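# Lay springy cord along board line, pin with blocks

## Task

Shape the springy cord so it follows the line drawn on the board, and use the steel blocks to keep it there. It counts only if the cord touches the line along its whole length and lies flat on the board.

## Robot and tools

Robot: two arms, left_arm and right_arm, each with a parallel two-finger gripper. A block of varying shape juts out up to 12 cm from the last joint's axis toward the gripper's -y side and turns with it. The fingers point along the gripper's +z and close along its x. end_effector_position is the point between the pads; fingertips extend 17.5 mm past it.

Frames: the scene frame has its origin at table-top height midway between the arms, +z up, +x out over the table, left_arm toward +y (image sides do not match these names). Left base sits near (-0.002, +0.444, +0.049) m, right base near (+0.011, -0.309, +0.049) m, both nearly unrotated. Each arm reports its hand pose, velocities and its wrist camera pose in its own base frame; fixed cameras and the table use the scene frame. Reported hand positions may be off by a few cm, more at long reach.

Row format (shared by execute_actions and move): one flat list of 18 numbers for both arms together. Numbers 1-9 belong to the left arm: dx, dy, dz, rx, ry, rz, then gripper position, force_limit, speed. Numbers 10-18 are the same nine for the right arm. The six pose numbers are an offset, not a pose: measured from that arm's current Hand target along the Hand target's own axes. Scale: 1.0 equals 0.6 m for dx/dy/dz and 180 degrees for the rotation; rx, ry, rz form a single rotation vector. In execute_actions all values lie in [-1, 1]. Send six zeros to leave an arm's pose alone, but always resend its gripper numbers, since 0 is itself a command.

Gripper numbers (absolute settings, not offsets): position +1 = open 50 mm, about -0.65 = pads touching, -1 = close until something blocks. force_limit -1/0/+1 maps to about 20/102/185 N per pad (actual grip may be ~15 N more). speed -1/0/+1 maps to 20/85/150 mm/s. Both start at +1. New force or speed only applies after a position change of at least 0.01; to soften a grip, open first. object_status: 0 moving, 1 blocked while opening, 2 blocked while closing (holding), 3 reached the position or pads met. Keep the object centred between the pads. Opening in mm is roughly (250 - position_measured) x 0.202.

execute_actions(actions, cameras): actions is a list of actions; each action is up to 15 rows, each row one 1/30 s control step; fewer rows mean the last row is held to step 15. Every row in an action counts from the Hand target at that action's start, and each new action starts from the new Hand target, so repeated offsets accumulate. Images only come back if actions is empty or cameras names them. An empty list also reports the scene number and task.

move(target, speed, blend, stop_force, zero, blocking, cameras): drives grippers in straight lines toward target, which is one 18-number row or a list of up to 15 rows; every row is an offset from the same starting Hand targets, not from the previous row. speed in m/s (0.002 to 1, default 0.25; turning capped at twice that in rad/s), one value or one per target. blend in m rounds corners in a list; 0 stops at each. stop_force in N (12 to 80, same for both arms) ends an arm's path when its estimated push against the motion exceeds that; use it only slowly and without gripper rotation, with identical finger numbers in every row; omit it when pulling away from a contact. zero (default true) re-zeros the force estimate first. blocking=false returns after 0.5 s while the motion continues (not allowed with stop_force). Total motion caps at 10 s. Paths do not avoid obstacles. The result adds a 'move:' line such as done, off_target, moving, held or fault, plus limits (paced = pose clipped, held = steps withheld by a check such as inter-arm clearance).

wait(seconds): 0 to 3600, lets the scene run with no new commands. stop(): brakes a running move. zoom_image(camera, region=[x0,y0,x1,y1]) gives a closer look, at most 504x504 px, of the newest image from cam_high, cam_low, cam_board, cam_left_wrist or cam_right_wrist (all 896x504). finished_scene(scene) ends the current scene for good; the cord must stay in place without the robot.

Reading results: Hand target is the last commanded pose after clipping; the gripper may rest short of it, and the next offsets count from it. Rotation commands are clipped to 32 degrees from the measured orientation per step. Flange force is an estimate along gripper x y z, noisy and including held weight; 'no reading' near singular poses. Joint velocities reading 'within noise' means the arm is still. MOTOR HOT warns of overheating from holding loads, stretching out, or pushing at unreachable poses.

Avoid: outside force of 150 N or joint torque at its limit (waist/shoulder/elbow 147 N m, wrist joints 36.8 N m) stops the arm for 10 s; the arms are stiff, so aiming even slightly beyond a firm contact can fault. Fast moves hit harder. Do not let arms, or fingers closing on the other arm, press against each other. Do not slam fixed or heavy things, drop parts from height, or release moving parts. Anything that leaves the table fails the task. Loose items may occasionally get nudged by outside pushes.

Each tool is called after "Call:" by a JSON object that holds its "op" and its "data".

## Session

Call:
{"op": "execute_actions", "data": {"actions": []}}

Scene clock: 0.00 s.
left_arm: end_effector_position=(+0.2166, -0.1022, +0.0555) position_measured=4 object_status=3 end_effector_quat_wxyz=(-0.013, +0.830, +0.314, -0.460) | right_arm: end_effector_position=(+0.4639, +0.5426, +0.2169) position_measured=3 object_status=3 end_effector_quat_wxyz=(+0.073, +0.330, +0.758, +0.558)
Joint positions: left_arm=[0.247 0.402 -0.479 0.071 -1.645 -1.125] | right_arm=[1.056 0.156 -0.456 -0.103 0.239 -0.19]
Joint velocities: within noise
Flange force (N): no reading
Hand target: left_arm +0.2166, -0.1022, +0.0555; -0.013, +0.830, +0.314, -0.460 | right_arm +0.4639, +0.5426, +0.2169; +0.073, +0.330, +0.758, +0.558
Tool commands: left_gripper/position=+0.992157 left_gripper/force_limit=+1.0 left_gripper/speed=+1.0 right_gripper/position=+1.0 right_gripper/force_limit=+1.0 right_gripper/speed=+1.0

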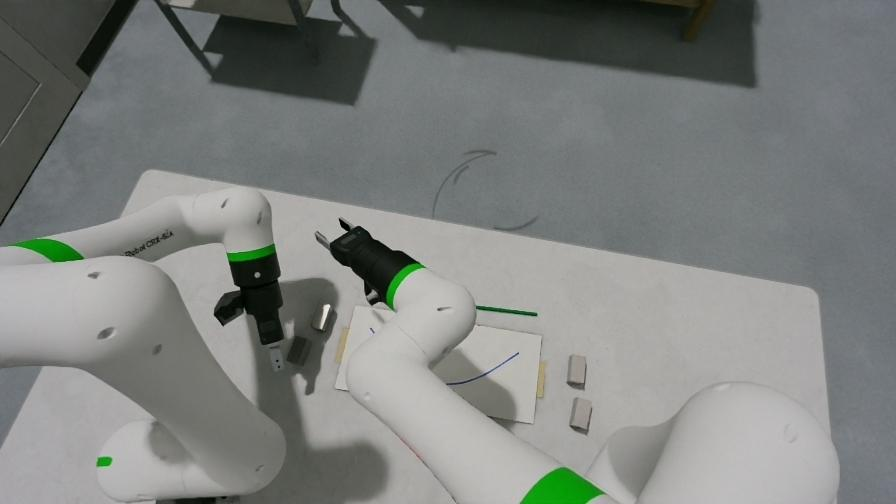

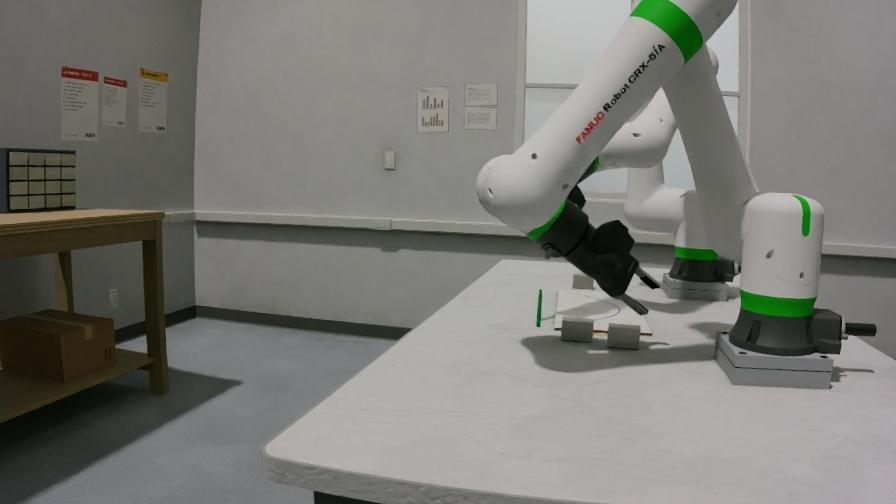

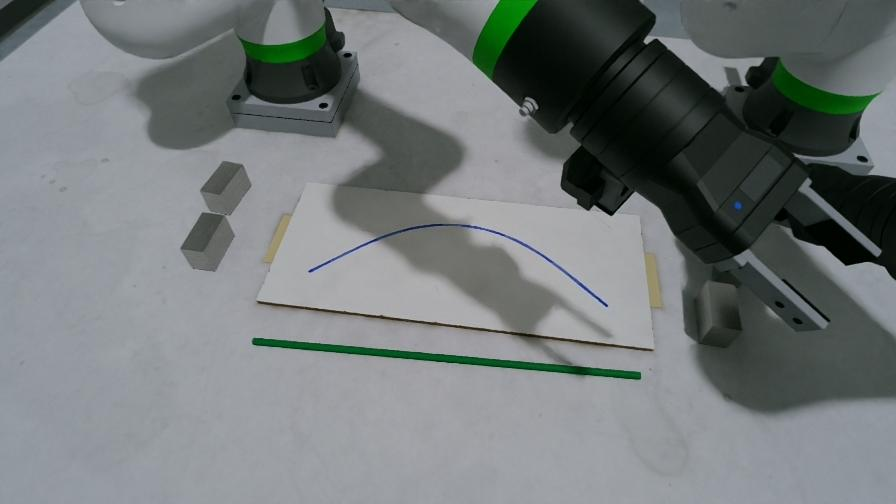

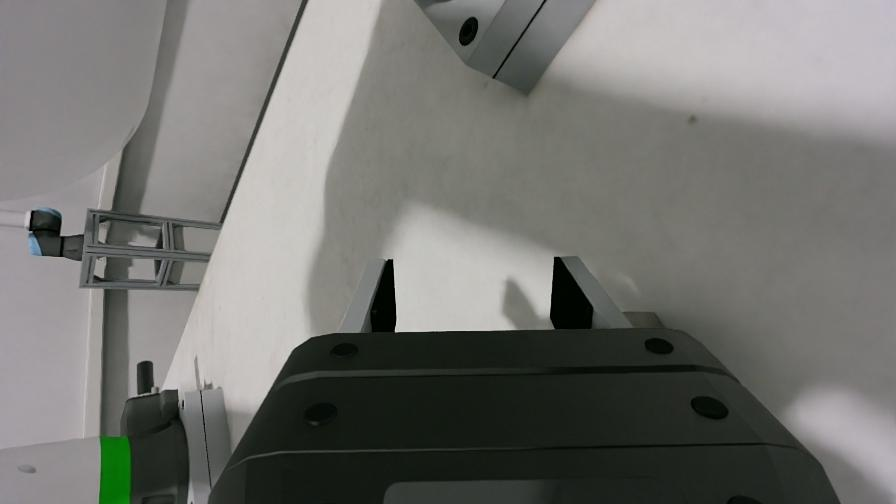

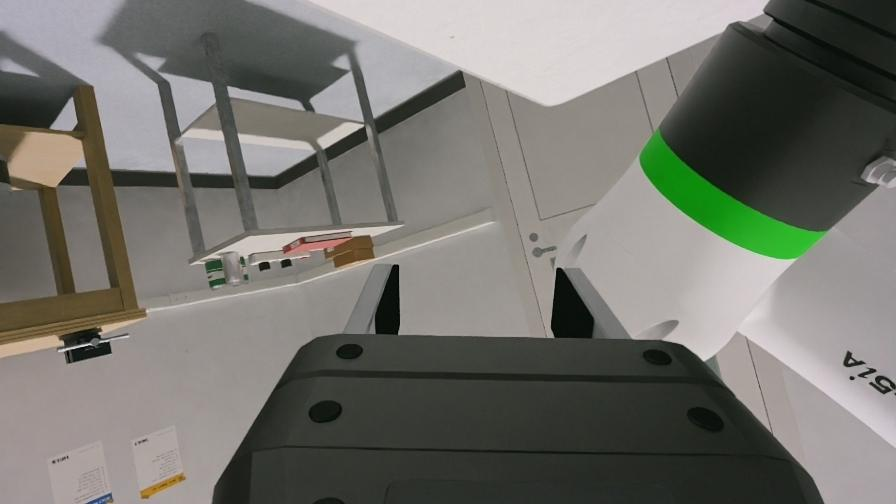

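Call:
{"op": "move", "data": {"target": [[0,0,0,0,0,0,1,1,1,-0.279,-0.135,-0.904,0.387,0.051,-0.229,1,1,1],[-0.129,-0.127,-0.326,-0.009,0.311,0.212,1,1,1,-0.279,-0.135,-0.904,0.387,0.051,-0.229,1,1,1]], "cameras": ["all"], "speed": 0.35}}

Scene clock: 61.37 s.
left_arm: end_effector_position=(+0.2995, -0.0300, +0.2503) position_measured=3 object_status=3 end_effector_quat_wxyz=(+0.000, +1.000, +0.000, +0.001) | right_arm: end_effector_position=(+0.2995, -0.0005, +0.2996) position_measured=3 object_status=3 end_effector_quat_wxyz=(+0.000, -0.001, +1.000, +0.001)
Joint positions: left_arm=[0.347 -0.398 -0.394 0.001 -1.574 -1.917] | right_arm=[0.446 -0.394 -0.276 -0.001 -1.688 1.126]
Flange force (N): left_arm=[0.7 -3.3 -0.9] | right_arm=[-1.8 0.4 -3.8]
Hand target: left_arm +0.2995, -0.0300, +0.2503; +0.000, +1.000, +0.000, +0.001 | right_arm +0.2995, -0.0005, +0.2996; +0.000, -0.001, +1.000, +0.001
Off the commanded pose: left_arm 0.000 m, 0 deg | right_arm 0.000 m, 0 deg.
move: done
cam_left_wrist: T_world_to_cam=[[0.99972, -0.00659, 0.0227, -0.29898], [-0.01409, -0.93729, 0.34825, -0.09672], [0.01898, -0.34848, -0.93712, 0.34757]] pos_world=[0.29093, 0.0285, 0.36619]
cam_right_wrist: T_world_to_cam=[[-0.99978, -0.01813, -0.0109, 0.31227], [-0.02076, 0.94023, 0.3399, -0.08062], [0.00408, 0.34005, -0.9404, 0.41141]] pos_world=[0.30884, -0.05844, 0.4177]

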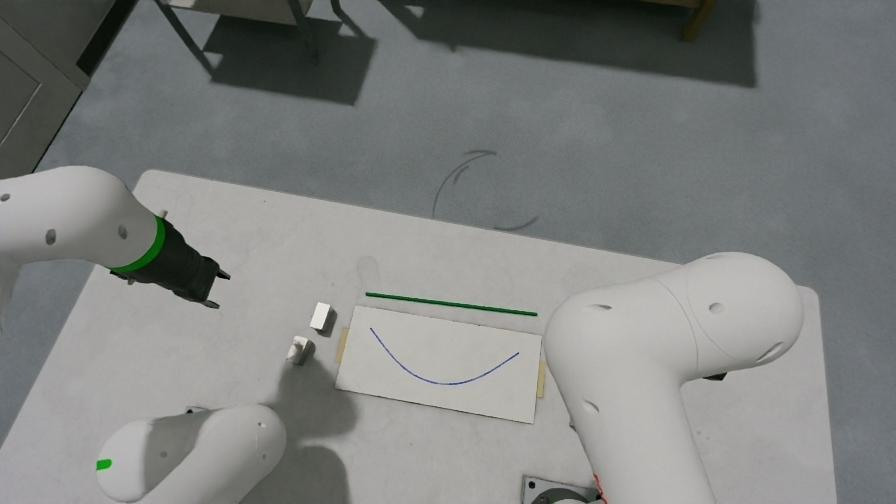

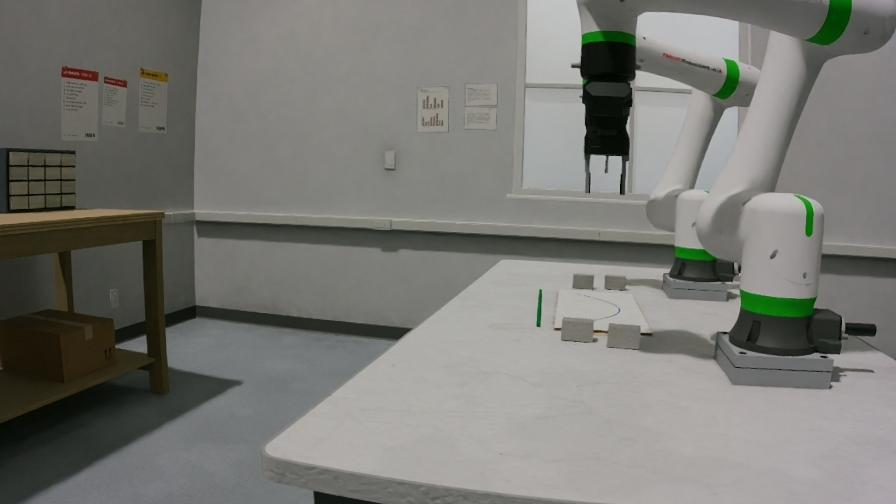

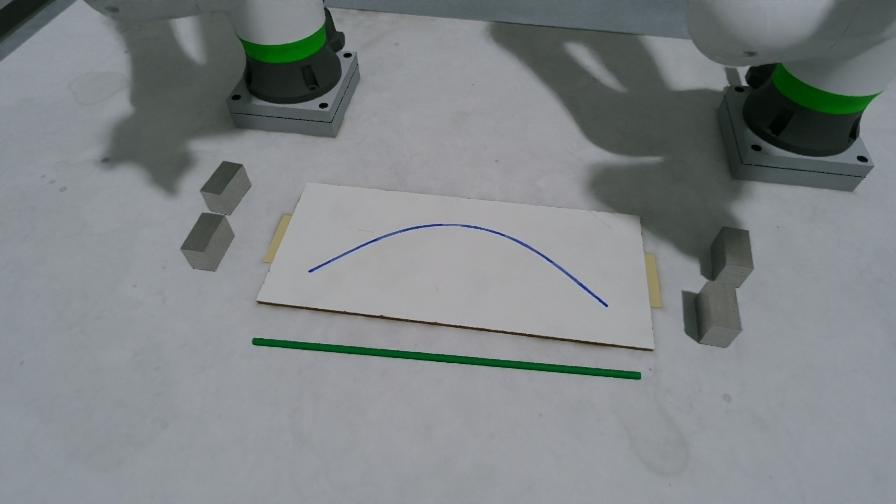

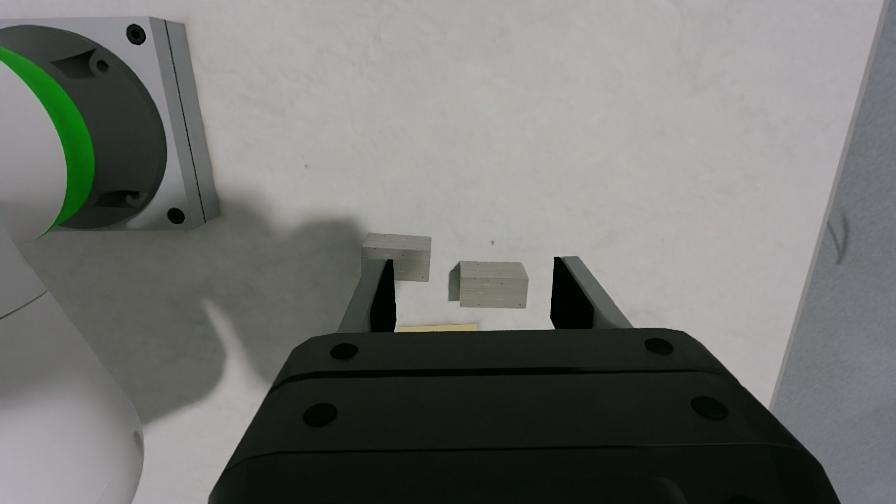

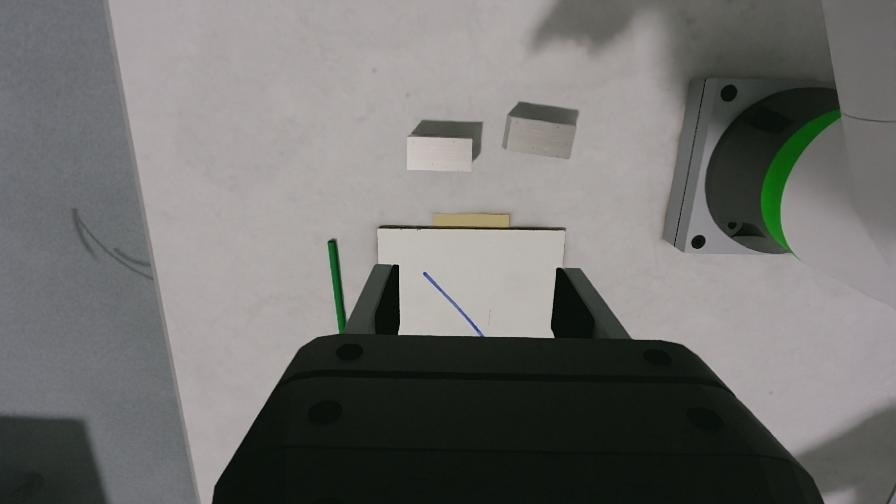

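Call:
{"op": "zoom_image", "data": {"camera": "cam_low", "region": [530, 270, 670, 360]}}

Call:
{"op": "zoom_image", "data": {"camera": "cam_board", "region": [160, 150, 460, 390]}}

Call:
{"op": "zoom_image", "data": {"camera": "cam_board", "region": [460, 170, 760, 390]}}

Call:
{"op": "zoom_image", "data": {"camera": "cam_right_wrist", "region": [310, 80, 610, 340]}}

Call:
{"op": "zoom_image", "data": {"camera": "cam_left_wrist", "region": [330, 210, 560, 340]}}

Scaled by 3.600 from the camera's image (finer frame: 1280x720).

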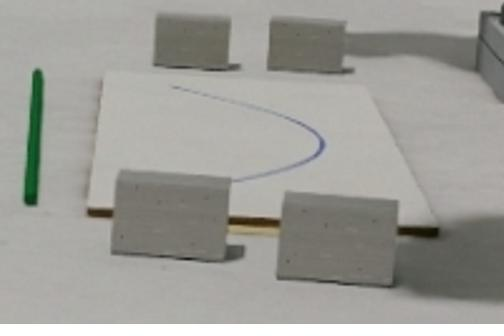

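Scaled by 1.680 from the camera's image (finer frame: 1280x720).

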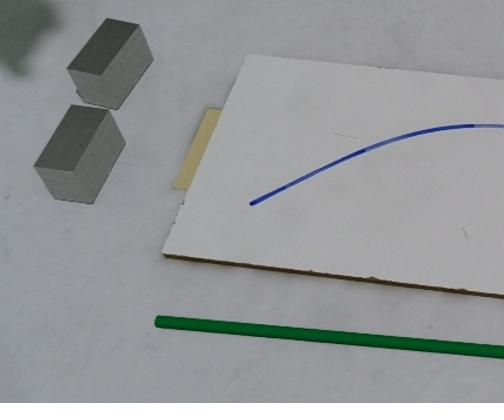

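Scaled by 1.680 from the camera's image (finer frame: 1280x720).

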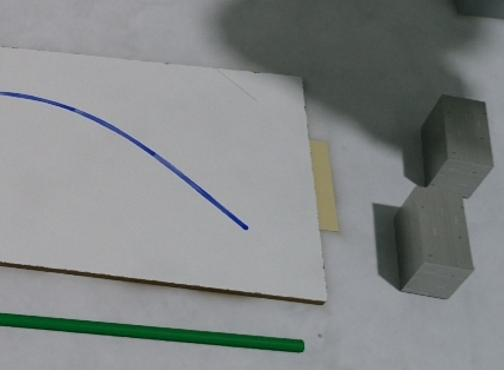

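Scaled by 1.680 from the camera's image (finer frame: 1280x720).

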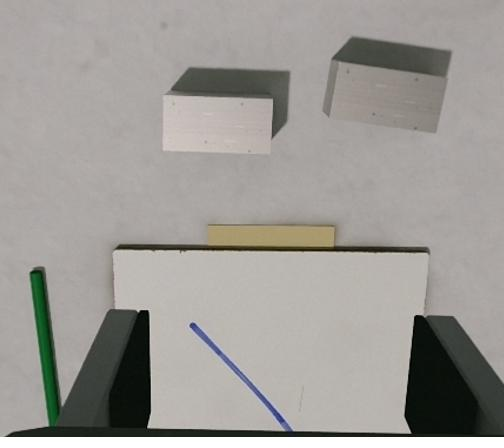

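Scaled by 2.191 from the camera's image (finer frame: 1280x720).

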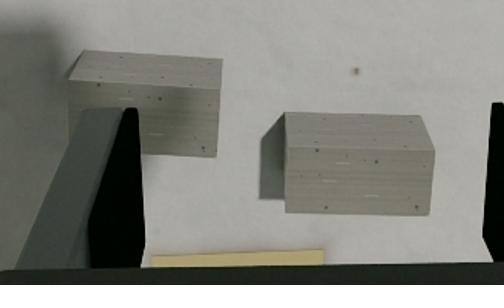

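Call:
{"op": "move", "data": {"target": [-0.037,0.4948,0.4263,0,0,0,-1,-1,0,0.0393,0.323,0.5085,0,0,0,-1,-1,0]}}

Call:
{"op": "move", "data": {"target": [0,0,0.06,0,0,0,-1,-1,0,0,0,0.06,0,0,0,-1,-1,0], "speed": 0.015, "stop_force": 12, "cameras": ["cam_board","cam_right_wrist","cam_left_wrist"]}}

Call:
{"op": "zoom_image", "data": {"camera": "cam_board", "region": [290, 130, 650, 330]}}

Scene clock: 128.17 s.
left_arm: end_effector_position=(+0.2778, -0.3270, -0.0054) position_measured=251 object_status=3 end_effector_quat_wxyz=(+0.000, +1.000, +0.000, +0.001) | right_arm: end_effector_position=(+0.2757, +0.1936, -0.0053) position_measured=251 object_status=3 end_effector_quat_wxyz=(+0.000, -0.001, +1.000, +0.001)
Joint positions: left_arm=[-0.559 0.197 -0.505 0 -0.867 -1.011] | right_arm=[1.008 -0.026 -0.753 -0.001 -0.843 0.564]
Flange force (N): left_arm=[2.2 -1.8 0.1] | right_arm=[-1.0 1.2 -2.8]
Hand target: left_arm +0.2778, -0.3270, -0.0054; +0.000, +1.000, +0.000, +0.001 | right_arm +0.2757, +0.1936, -0.0053; +0.000, -0.001, +1.000, +0.001
Off the commanded pose: left_arm 0.000 m, 0 deg | right_arm 0.000 m, 0 deg.
move: done

Scene clock: 130.10 s.
left_arm: end_effector_position=(+0.2779, -0.3270, -0.0231) position_measured=251 object_status=3 end_effector_quat_wxyz=(+0.000, +1.000, +0.000, +0.001) | right_arm: end_effector_position=(+0.2758, +0.1937, -0.0255) position_measured=251 object_status=3 end_effector_quat_wxyz=(+0.000, -0.001, +1.000, +0.001)
Joint positions: left_arm=[-0.559 0.23 -0.518 0 -0.821 -1.011] | right_arm=[1.008 0.021 -0.771 -0.001 -0.778 0.564]
Flange force (N): left_arm=[-5.3 -15.0 -59.3] | right_arm=[10.6 -4.6 -68.3]
Hand target: left_arm +0.2779, -0.3270, -0.0231; +0.000, +1.000, +0.000, +0.001 (not the last commanded pose) | right_arm +0.2758, +0.1937, -0.0255; +0.000, -0.001, +1.000, +0.001 (not the last commanded pose)
Off the commanded pose: left_arm 0.018 m, 0 deg | right_arm 0.016 m, 0 deg.
move: contact (left_arm, right_arm)
cam_left_wrist: T_world_to_cam=[[0.99972, -0.00662, 0.02293, -0.27316], [-0.01419, -0.93725, 0.34837, -0.28015], [0.01918, -0.3486, -0.93708, -0.01182]] pos_world=[0.26933, -0.2685, 0.09279]
cam_right_wrist: T_world_to_cam=[[-0.99978, -0.0181, -0.01099, 0.28855], [-0.02076, 0.9402, 0.33999, -0.15311], [0.00418, 0.34014, -0.94037, 0.03974]] pos_world=[0.28514, 0.13566, 0.0926]
Images, in order (width x height): cam_board 896x504, cam_left_wrist 896x504, cam_right_wrist 896x504.

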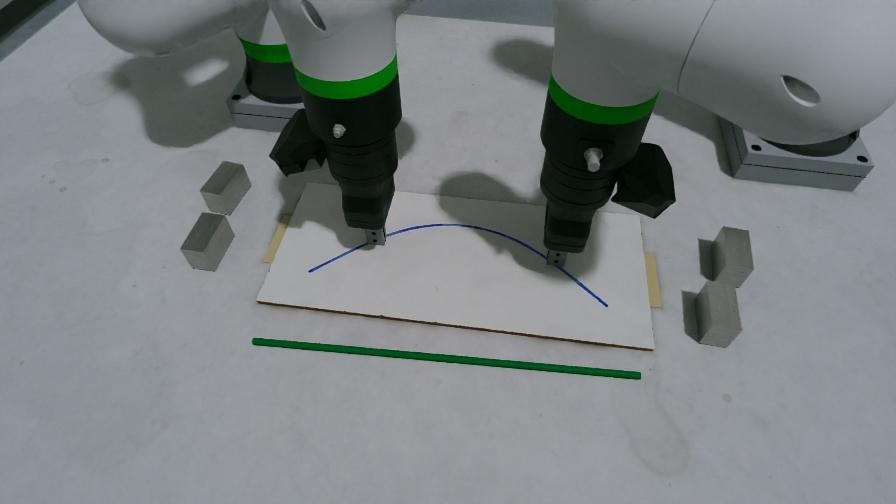

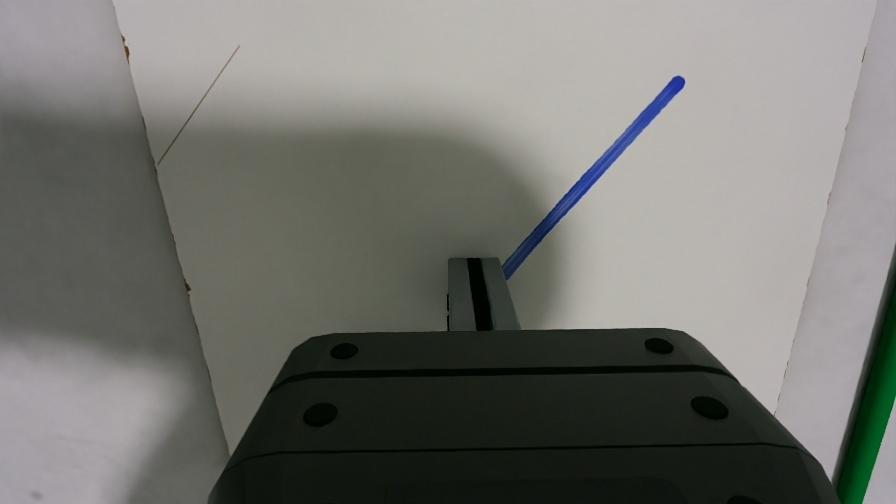

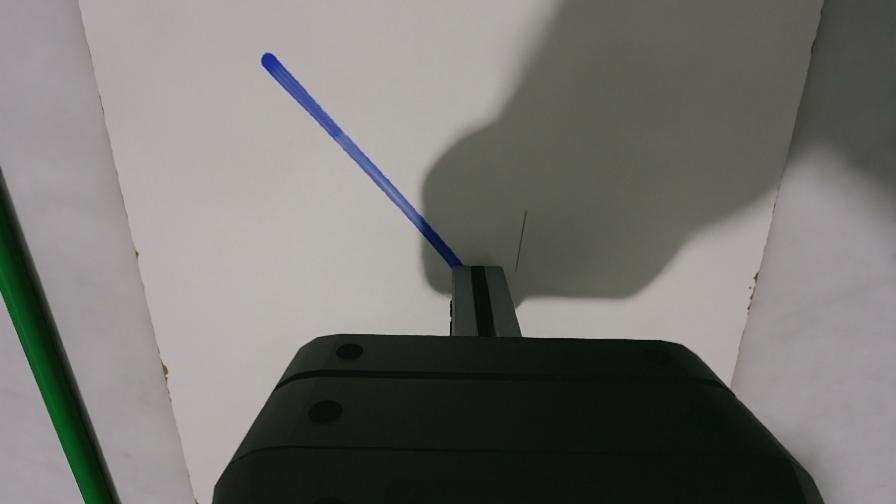

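Scaled by 1.400 from the camera's image (finer frame: 1280x720).

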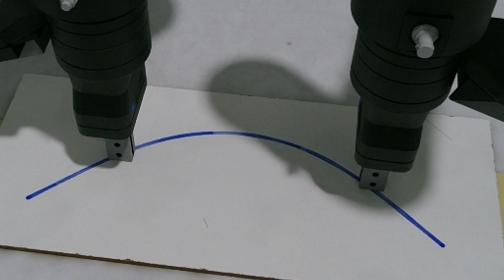

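Call:
{"op": "zoom_image", "data": {"camera": "cam_board", "region": [520, 220, 600, 280]}}

Call:
{"op": "zoom_image", "data": {"camera": "cam_board", "region": [340, 200, 420, 260]}}

Scaled by 6.300 from the camera's image (finer frame: 1280x720).

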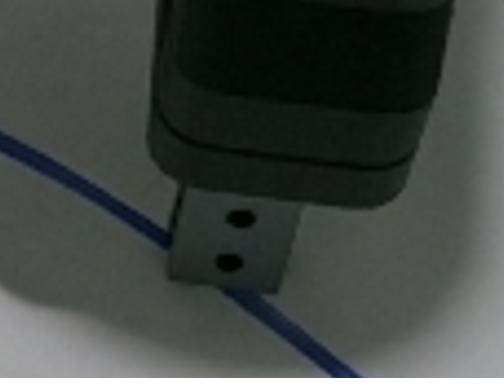

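Scaled by 6.300 from the camera's image (finer frame: 1280x720).

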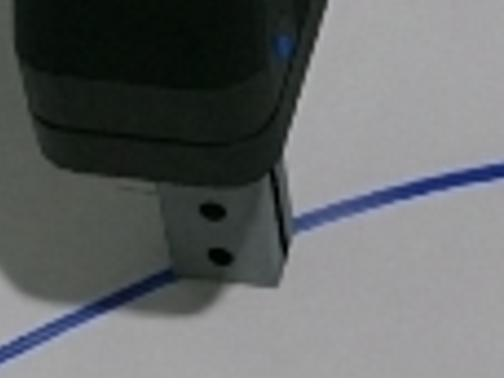

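Call:
{"op": "zoom_image", "data": {"camera": "cam_board", "region": [670, 210, 770, 360]}}

Call:
{"op": "move", "data": {"target": [[0,0,-0.2,0,0,0,1,1,1,0,0,-0.1,0,0,0,0.34,1,1],[0,-0.25,-0.2,0,0,0,1,1,1,-0.2488,0.1772,-0.1,0,0,-0.0158,0.34,1,1],[0,-0.25,-0.2,0,0,0,1,1,1,-0.2488,0.1772,0.005,0,0,-0.0158,0.34,1,1]], "speed": [0.2,0.3,0.08], "blend": [0.02,0,0], "cameras": ["cam_board","cam_right_wrist","cam_left_wrist"]}}

Scaled by 3.360 from the camera's image (finer frame: 1280x720).

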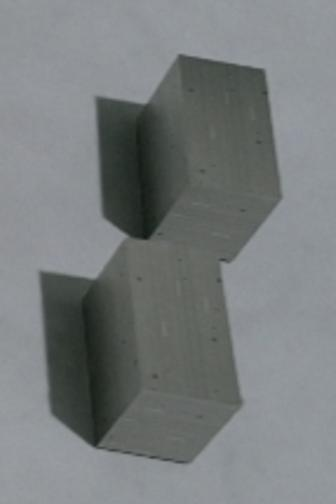

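Scene clock: 164.00 s.
left_arm: end_effector_position=(+0.2776, -0.1770, +0.0969) position_measured=3 object_status=3 end_effector_quat_wxyz=(+0.000, +1.000, +0.000, +0.001) | right_arm: end_effector_position=(+0.4249, +0.3001, -0.0283) position_measured=101 object_status=3 end_effector_quat_wxyz=(+0.000, -0.025, +1.000, +0.001)
Joint positions: left_arm=[-0.161 -0.225 -0.64 0 -1.155 -1.409] | right_arm=[0.867 0.428 -0.256 -0.001 -0.886 0.755]
Flange force (N): left_arm=[2.1 -2.3 -0.3] | right_arm=[-1.6 1.2 -2.1]
Hand target: left_arm +0.2776, -0.1770, +0.0969; +0.000, +1.000, +0.000, +0.001 | right_arm +0.4249, +0.3002, -0.0283; +0.000, -0.025, +1.000, +0.001
Off the commanded pose: left_arm 0.000 m, 0 deg | right_arm 0.000 m, 0 deg.
move: done
cam_left_wrist: T_world_to_cam=[[0.99972, -0.00662, 0.02293, -0.27461], [-0.01419, -0.93725, 0.34837, -0.18134], [0.01918, -0.3486, -0.93708, 0.15284]] pos_world=[0.26903, -0.1185, 0.21269]
cam_right_wrist: T_world_to_cam=[[-0.99765, -0.06762, -0.01101, 0.45353], [-0.06733, 0.93802, 0.33997, -0.22874], [-0.01266, 0.33991, -0.94037, 0.00749]] pos_world=[0.43716, 0.24269, 0.0898]
Images, in order (width x height): cam_board 896x504, cam_left_wrist 896x504, cam_right_wrist 896x504.

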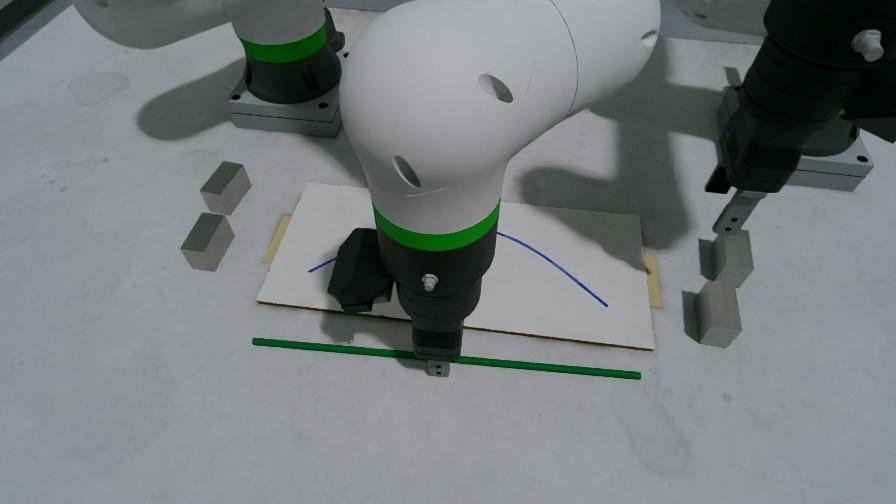

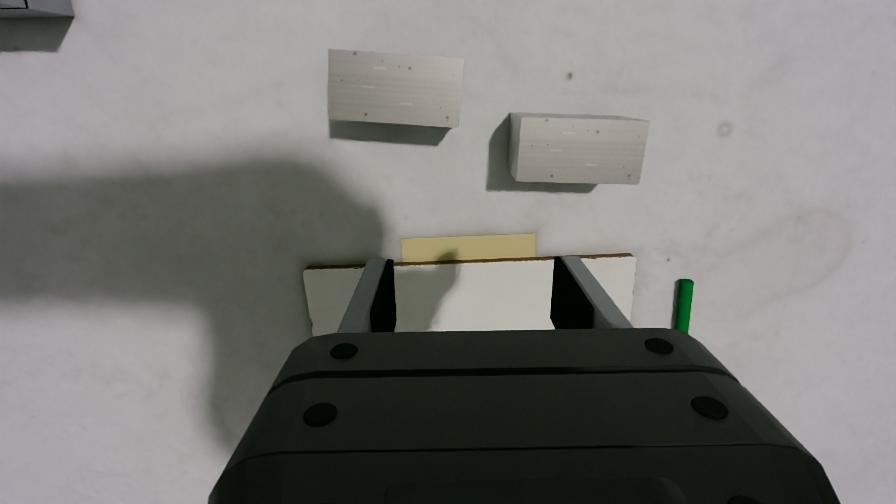

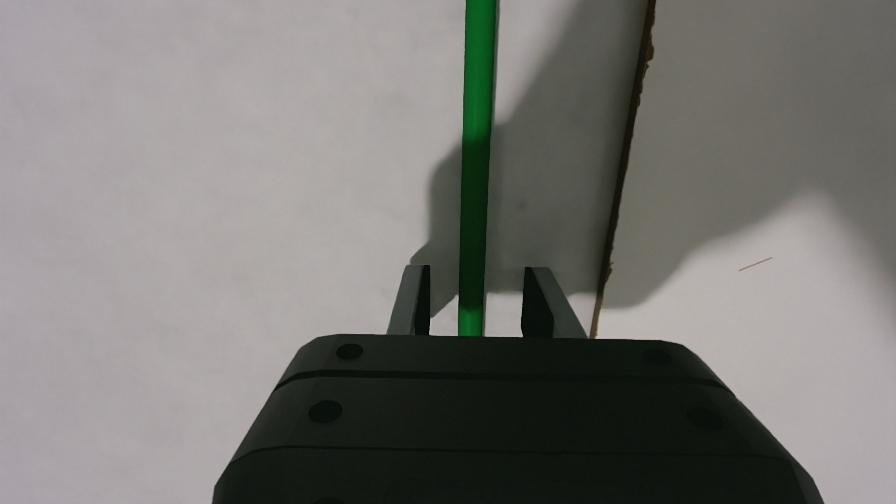

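Call:
{"op": "move", "data": {"target": [[0.0952,-0.0458,0,0,0,0.5,1,1,1,0,0,0,0,0,0,-1,-0.9,-0.5],[0.0952,-0.0458,0.1832,0,0,0.5,1,1,1,0,0,-0.05,0,0,0,-1,-0.9,-0.5]], "speed": [0.3,0.1], "cameras": ["cam_board","cam_right_wrist","cam_left_wrist"]}}

Scene clock: 192.07 s.
left_arm: end_effector_position=(+0.3348, -0.1494, -0.0130) position_measured=3 object_status=3 end_effector_quat_wxyz=(+0.000, +0.707, -0.707, +0.001) | right_arm: end_effector_position=(+0.4249, +0.3002, +0.0017) position_measured=214 object_status=2 end_effector_quat_wxyz=(+0.000, -0.025, +1.000, +0.001)
Joint positions: left_arm=[-0.057 0.067 -0.682 0 -0.821 -3.084] | right_arm=[0.867 0.383 -0.235 -0.001 -0.952 0.755]
Flange force (N): left_arm=[-2.0 -0.5 0.0] | right_arm=[-1.9 1.6 -1.8]
Hand target: left_arm +0.3348, -0.1495, -0.0130; +0.000, +0.707, -0.707, +0.001 | right_arm +0.4249, +0.3001, +0.0017; +0.000, -0.025, +1.000, +0.001
Off the commanded pose: left_arm 0.000 m, 0 deg | right_arm 0.000 m, 0 deg.
move: done
cam_left_wrist: T_world_to_cam=[[-0.00668, -0.99974, 0.02197, -0.14053], [-0.93781, 0.01389, 0.34687, 0.33489], [-0.34709, -0.01828, -0.93766, 0.23043]] pos_world=[0.3931, -0.14093, 0.10298]
cam_right_wrist: T_world_to_cam=[[-0.99764, -0.06771, -0.01104, 0.45388], [-0.06743, 0.93802, 0.33997, -0.23889], [-0.01266, 0.33991, -0.94037, 0.0357]] pos_world=[0.43716, 0.24269, 0.1198]
Images, in order (width x height): cam_board 896x504, cam_left_wrist 896x504, cam_right_wrist 896x504.

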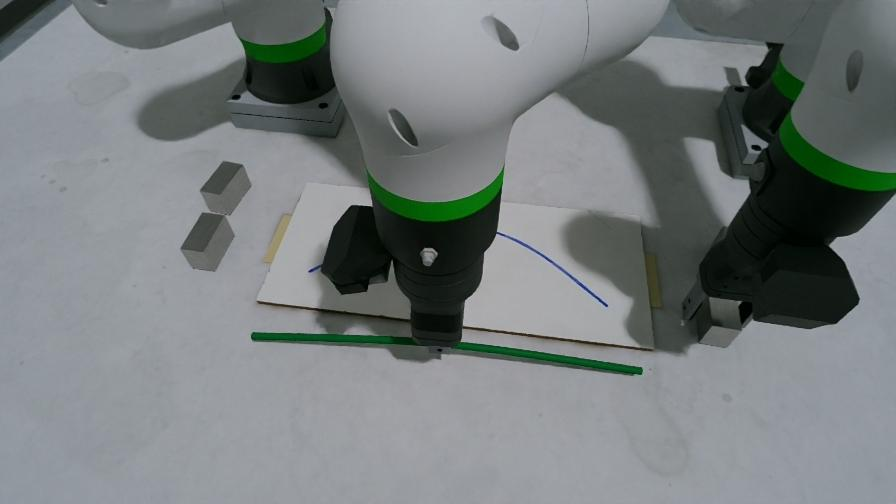

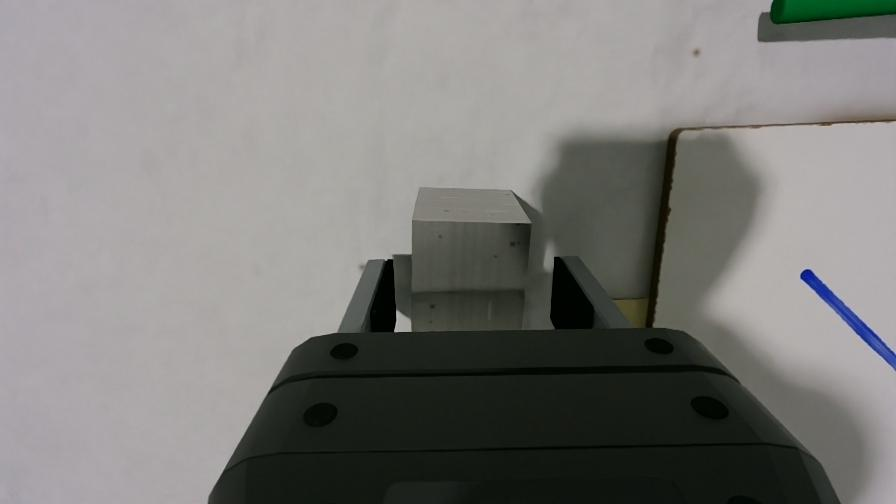

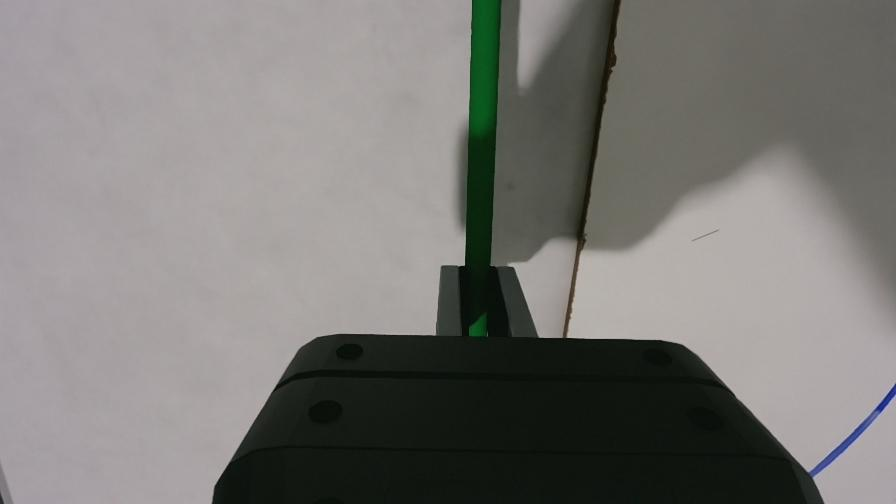

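Call:
{"op": "move", "data": {"target": [[0,0,0,0,0,0,-1,0,-0.5,0,0,-0.0833,0,0,0,-1,-0.9,-0.5],[0,0,-0.1,0,0,0,-1,0,-0.5,0.3339,0.0213,-0.0833,0,0,0.0125,-1,-0.9,-0.5],[0,0,-0.1,0,0,0,-1,0,-0.5,0.3339,0.0213,0.0395,0,0,0.0125,-1,-0.9,-0.5]], "speed": [0.12,0.15,0.06], "cameras": ["cam_board","cam_right_wrist","cam_left_wrist"]}}

Scene clock: 202.47 s.
left_arm: end_effector_position=(+0.3348, -0.1495, +0.0470) position_measured=106 object_status=2 end_effector_quat_wxyz=(+0.000, +0.707, -0.707, +0.001) | right_arm: end_effector_position=(+0.2242, +0.3027, -0.0221) position_measured=214 object_status=2 end_effector_quat_wxyz=(+0.000, -0.006, +1.000, +0.001)
Joint positions: left_arm=[-0.057 -0.046 -0.619 0 -0.997 -3.084] | right_arm=[1.286 0.111 -0.662 0 -0.797 0.297]
Flange force (N): left_arm=[-1.8 -1.6 5.6] | right_arm=[1.1 -2.1 -9.4]
Hand target: left_arm +0.3348, -0.1495, +0.0470; +0.000, +0.707, -0.707, +0.001 | right_arm +0.2242, +0.3028, -0.0221; +0.000, -0.006, +1.000, +0.001
Off the commanded pose: left_arm 0.000 m, 0 deg | right_arm 0.000 m, 0 deg.
move: done
cam_left_wrist: T_world_to_cam=[[-0.00665, -0.99974, 0.02206, -0.14188], [-0.93781, 0.01389, 0.34687, 0.31407], [-0.34708, -0.01838, -0.93765, 0.28667]] pos_world=[0.3931, -0.14093, 0.16298]
cam_right_wrist: T_world_to_cam=[[-0.99953, -0.02847, -0.01099, 0.24212], [-0.03051, 0.93994, 0.33996, -0.25569], [0.00065, 0.34014, -0.94037, 0.00693]] pos_world=[0.2342, 0.24487, 0.0961]
Images, in order (width x height): cam_board 896x504, cam_left_wrist 896x504, cam_right_wrist 896x504.

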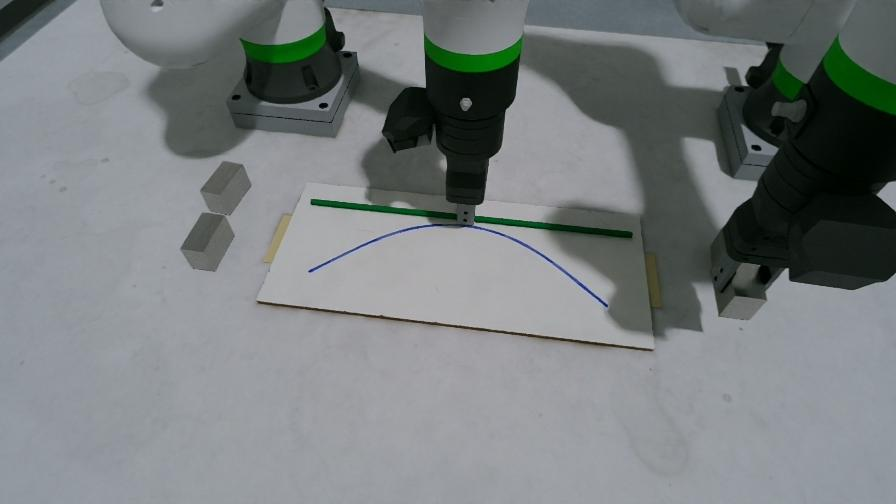

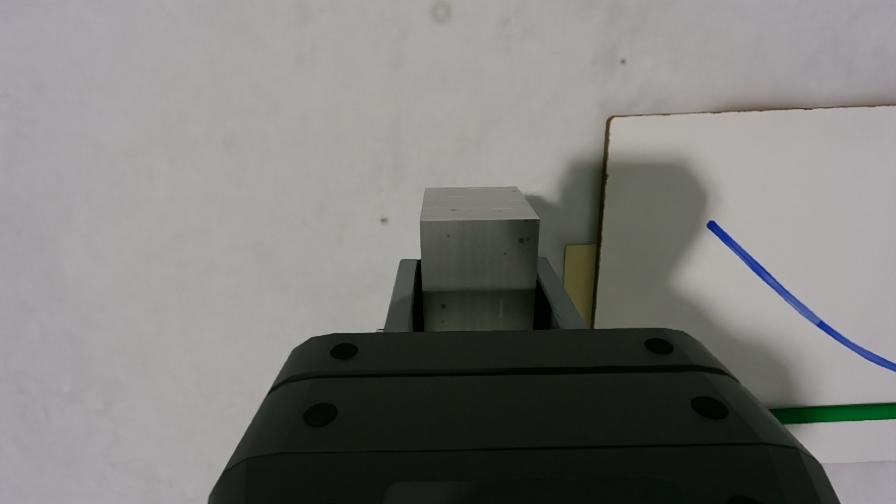

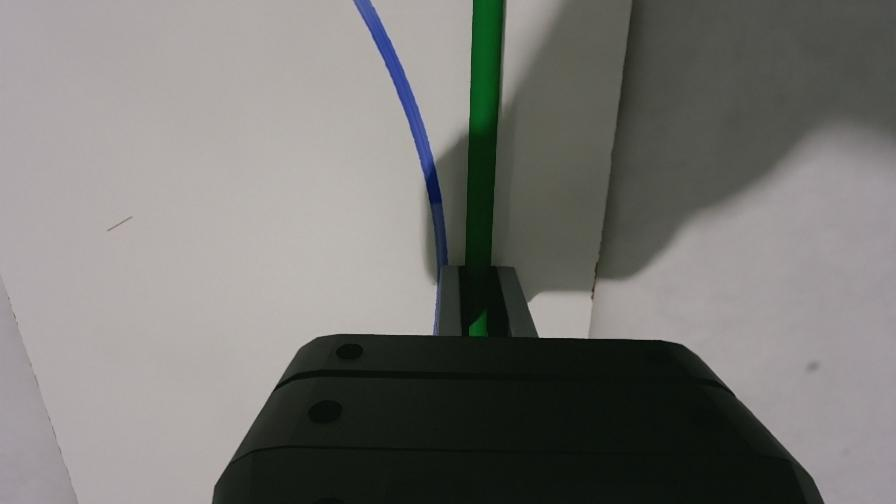

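Call:
{"op": "move", "data": {"target": [[0,0,0,0,0,0,-1,0,-0.5,0,0,0,0,0,0,0.01,-0.9,-0.5],[0,0,0,0,0,0,-1,0,-0.5,0,0,-0.1535,0,0,0,0.01,-0.9,-0.5],[0,0,0,0,0,0,-1,0,-0.5,-0.1553,-0.514,-0.1535,0,0,-0.496,1,-0.9,0.5],[0,0,0,0,0,0,-1,0,-0.5,-0.1553,-0.514,-0.0127,0,0,-0.496,1,-0.9,0.5]], "speed": [0.1,0.15,0.3,0.1], "cameras": ["cam_board","cam_right_wrist"]}}

Call:
{"op": "zoom_image", "data": {"camera": "cam_board", "region": [300, 180, 480, 280]}}

Call:
{"op": "zoom_image", "data": {"camera": "cam_board", "region": [450, 210, 640, 315]}}

Scene clock: 227.07 s.
left_arm: end_effector_position=(+0.3348, -0.1495, +0.0470) position_measured=106 object_status=2 end_effector_quat_wxyz=(+0.000, +0.707, -0.707, +0.001) | right_arm: end_effector_position=(+0.3209, -0.0045, -0.0148) position_measured=3 object_status=3 end_effector_quat_wxyz=(+0.000, +0.707, -0.707, +0.000)
Joint positions: left_arm=[-0.057 -0.046 -0.619 0 -0.997 -3.084] | right_arm=[0.402 -0.048 -0.803 -0.001 -0.815 2.74]
Flange force (N): left_arm=[-2.1 -1.5 6.0] | right_arm=[-0.4 -1.3 -2.6]
Hand target: left_arm +0.3348, -0.1495, +0.0470; +0.000, +0.707, -0.707, +0.001 | right_arm +0.3209, -0.0046, -0.0148; +0.000, +0.707, -0.707, +0.000
Off the commanded pose: left_arm 0.000 m, 0 deg | right_arm 0.000 m, 0 deg.
move: done
cam_right_wrist: T_world_to_cam=[[0.01586, -0.9998, -0.01199, -0.00012], [-0.9407, -0.01898, 0.3387, 0.32135], [-0.33886, 0.00591, -0.94082, 0.22559]] pos_world=[0.37874, 0.00465, 0.10339]

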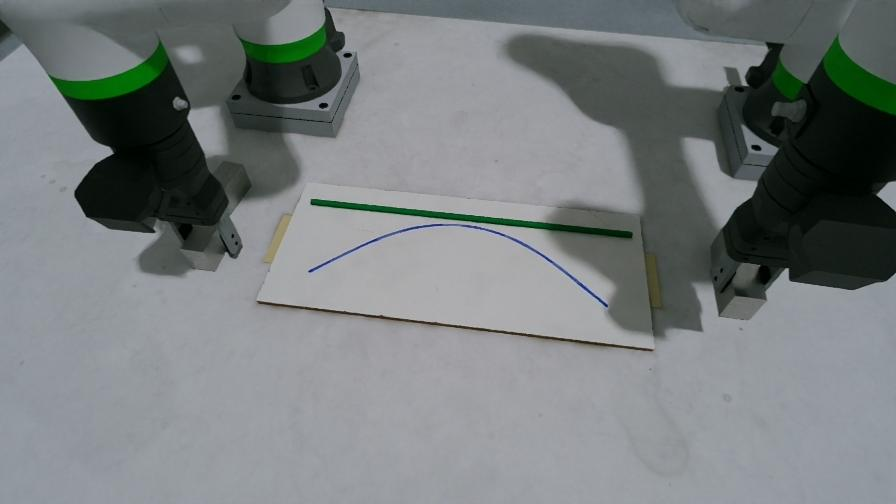

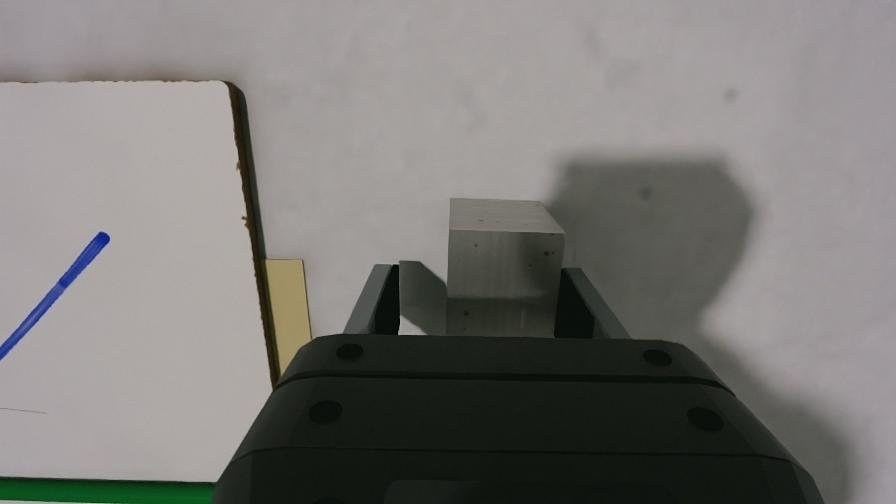

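Scaled by 2.800 from the camera's image (finer frame: 1280x720).

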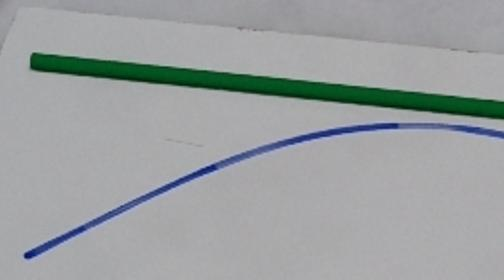

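Scaled by 2.653 from the camera's image (finer frame: 1280x720).

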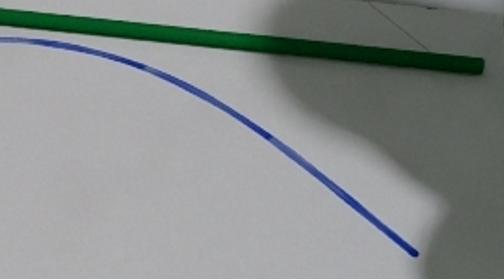

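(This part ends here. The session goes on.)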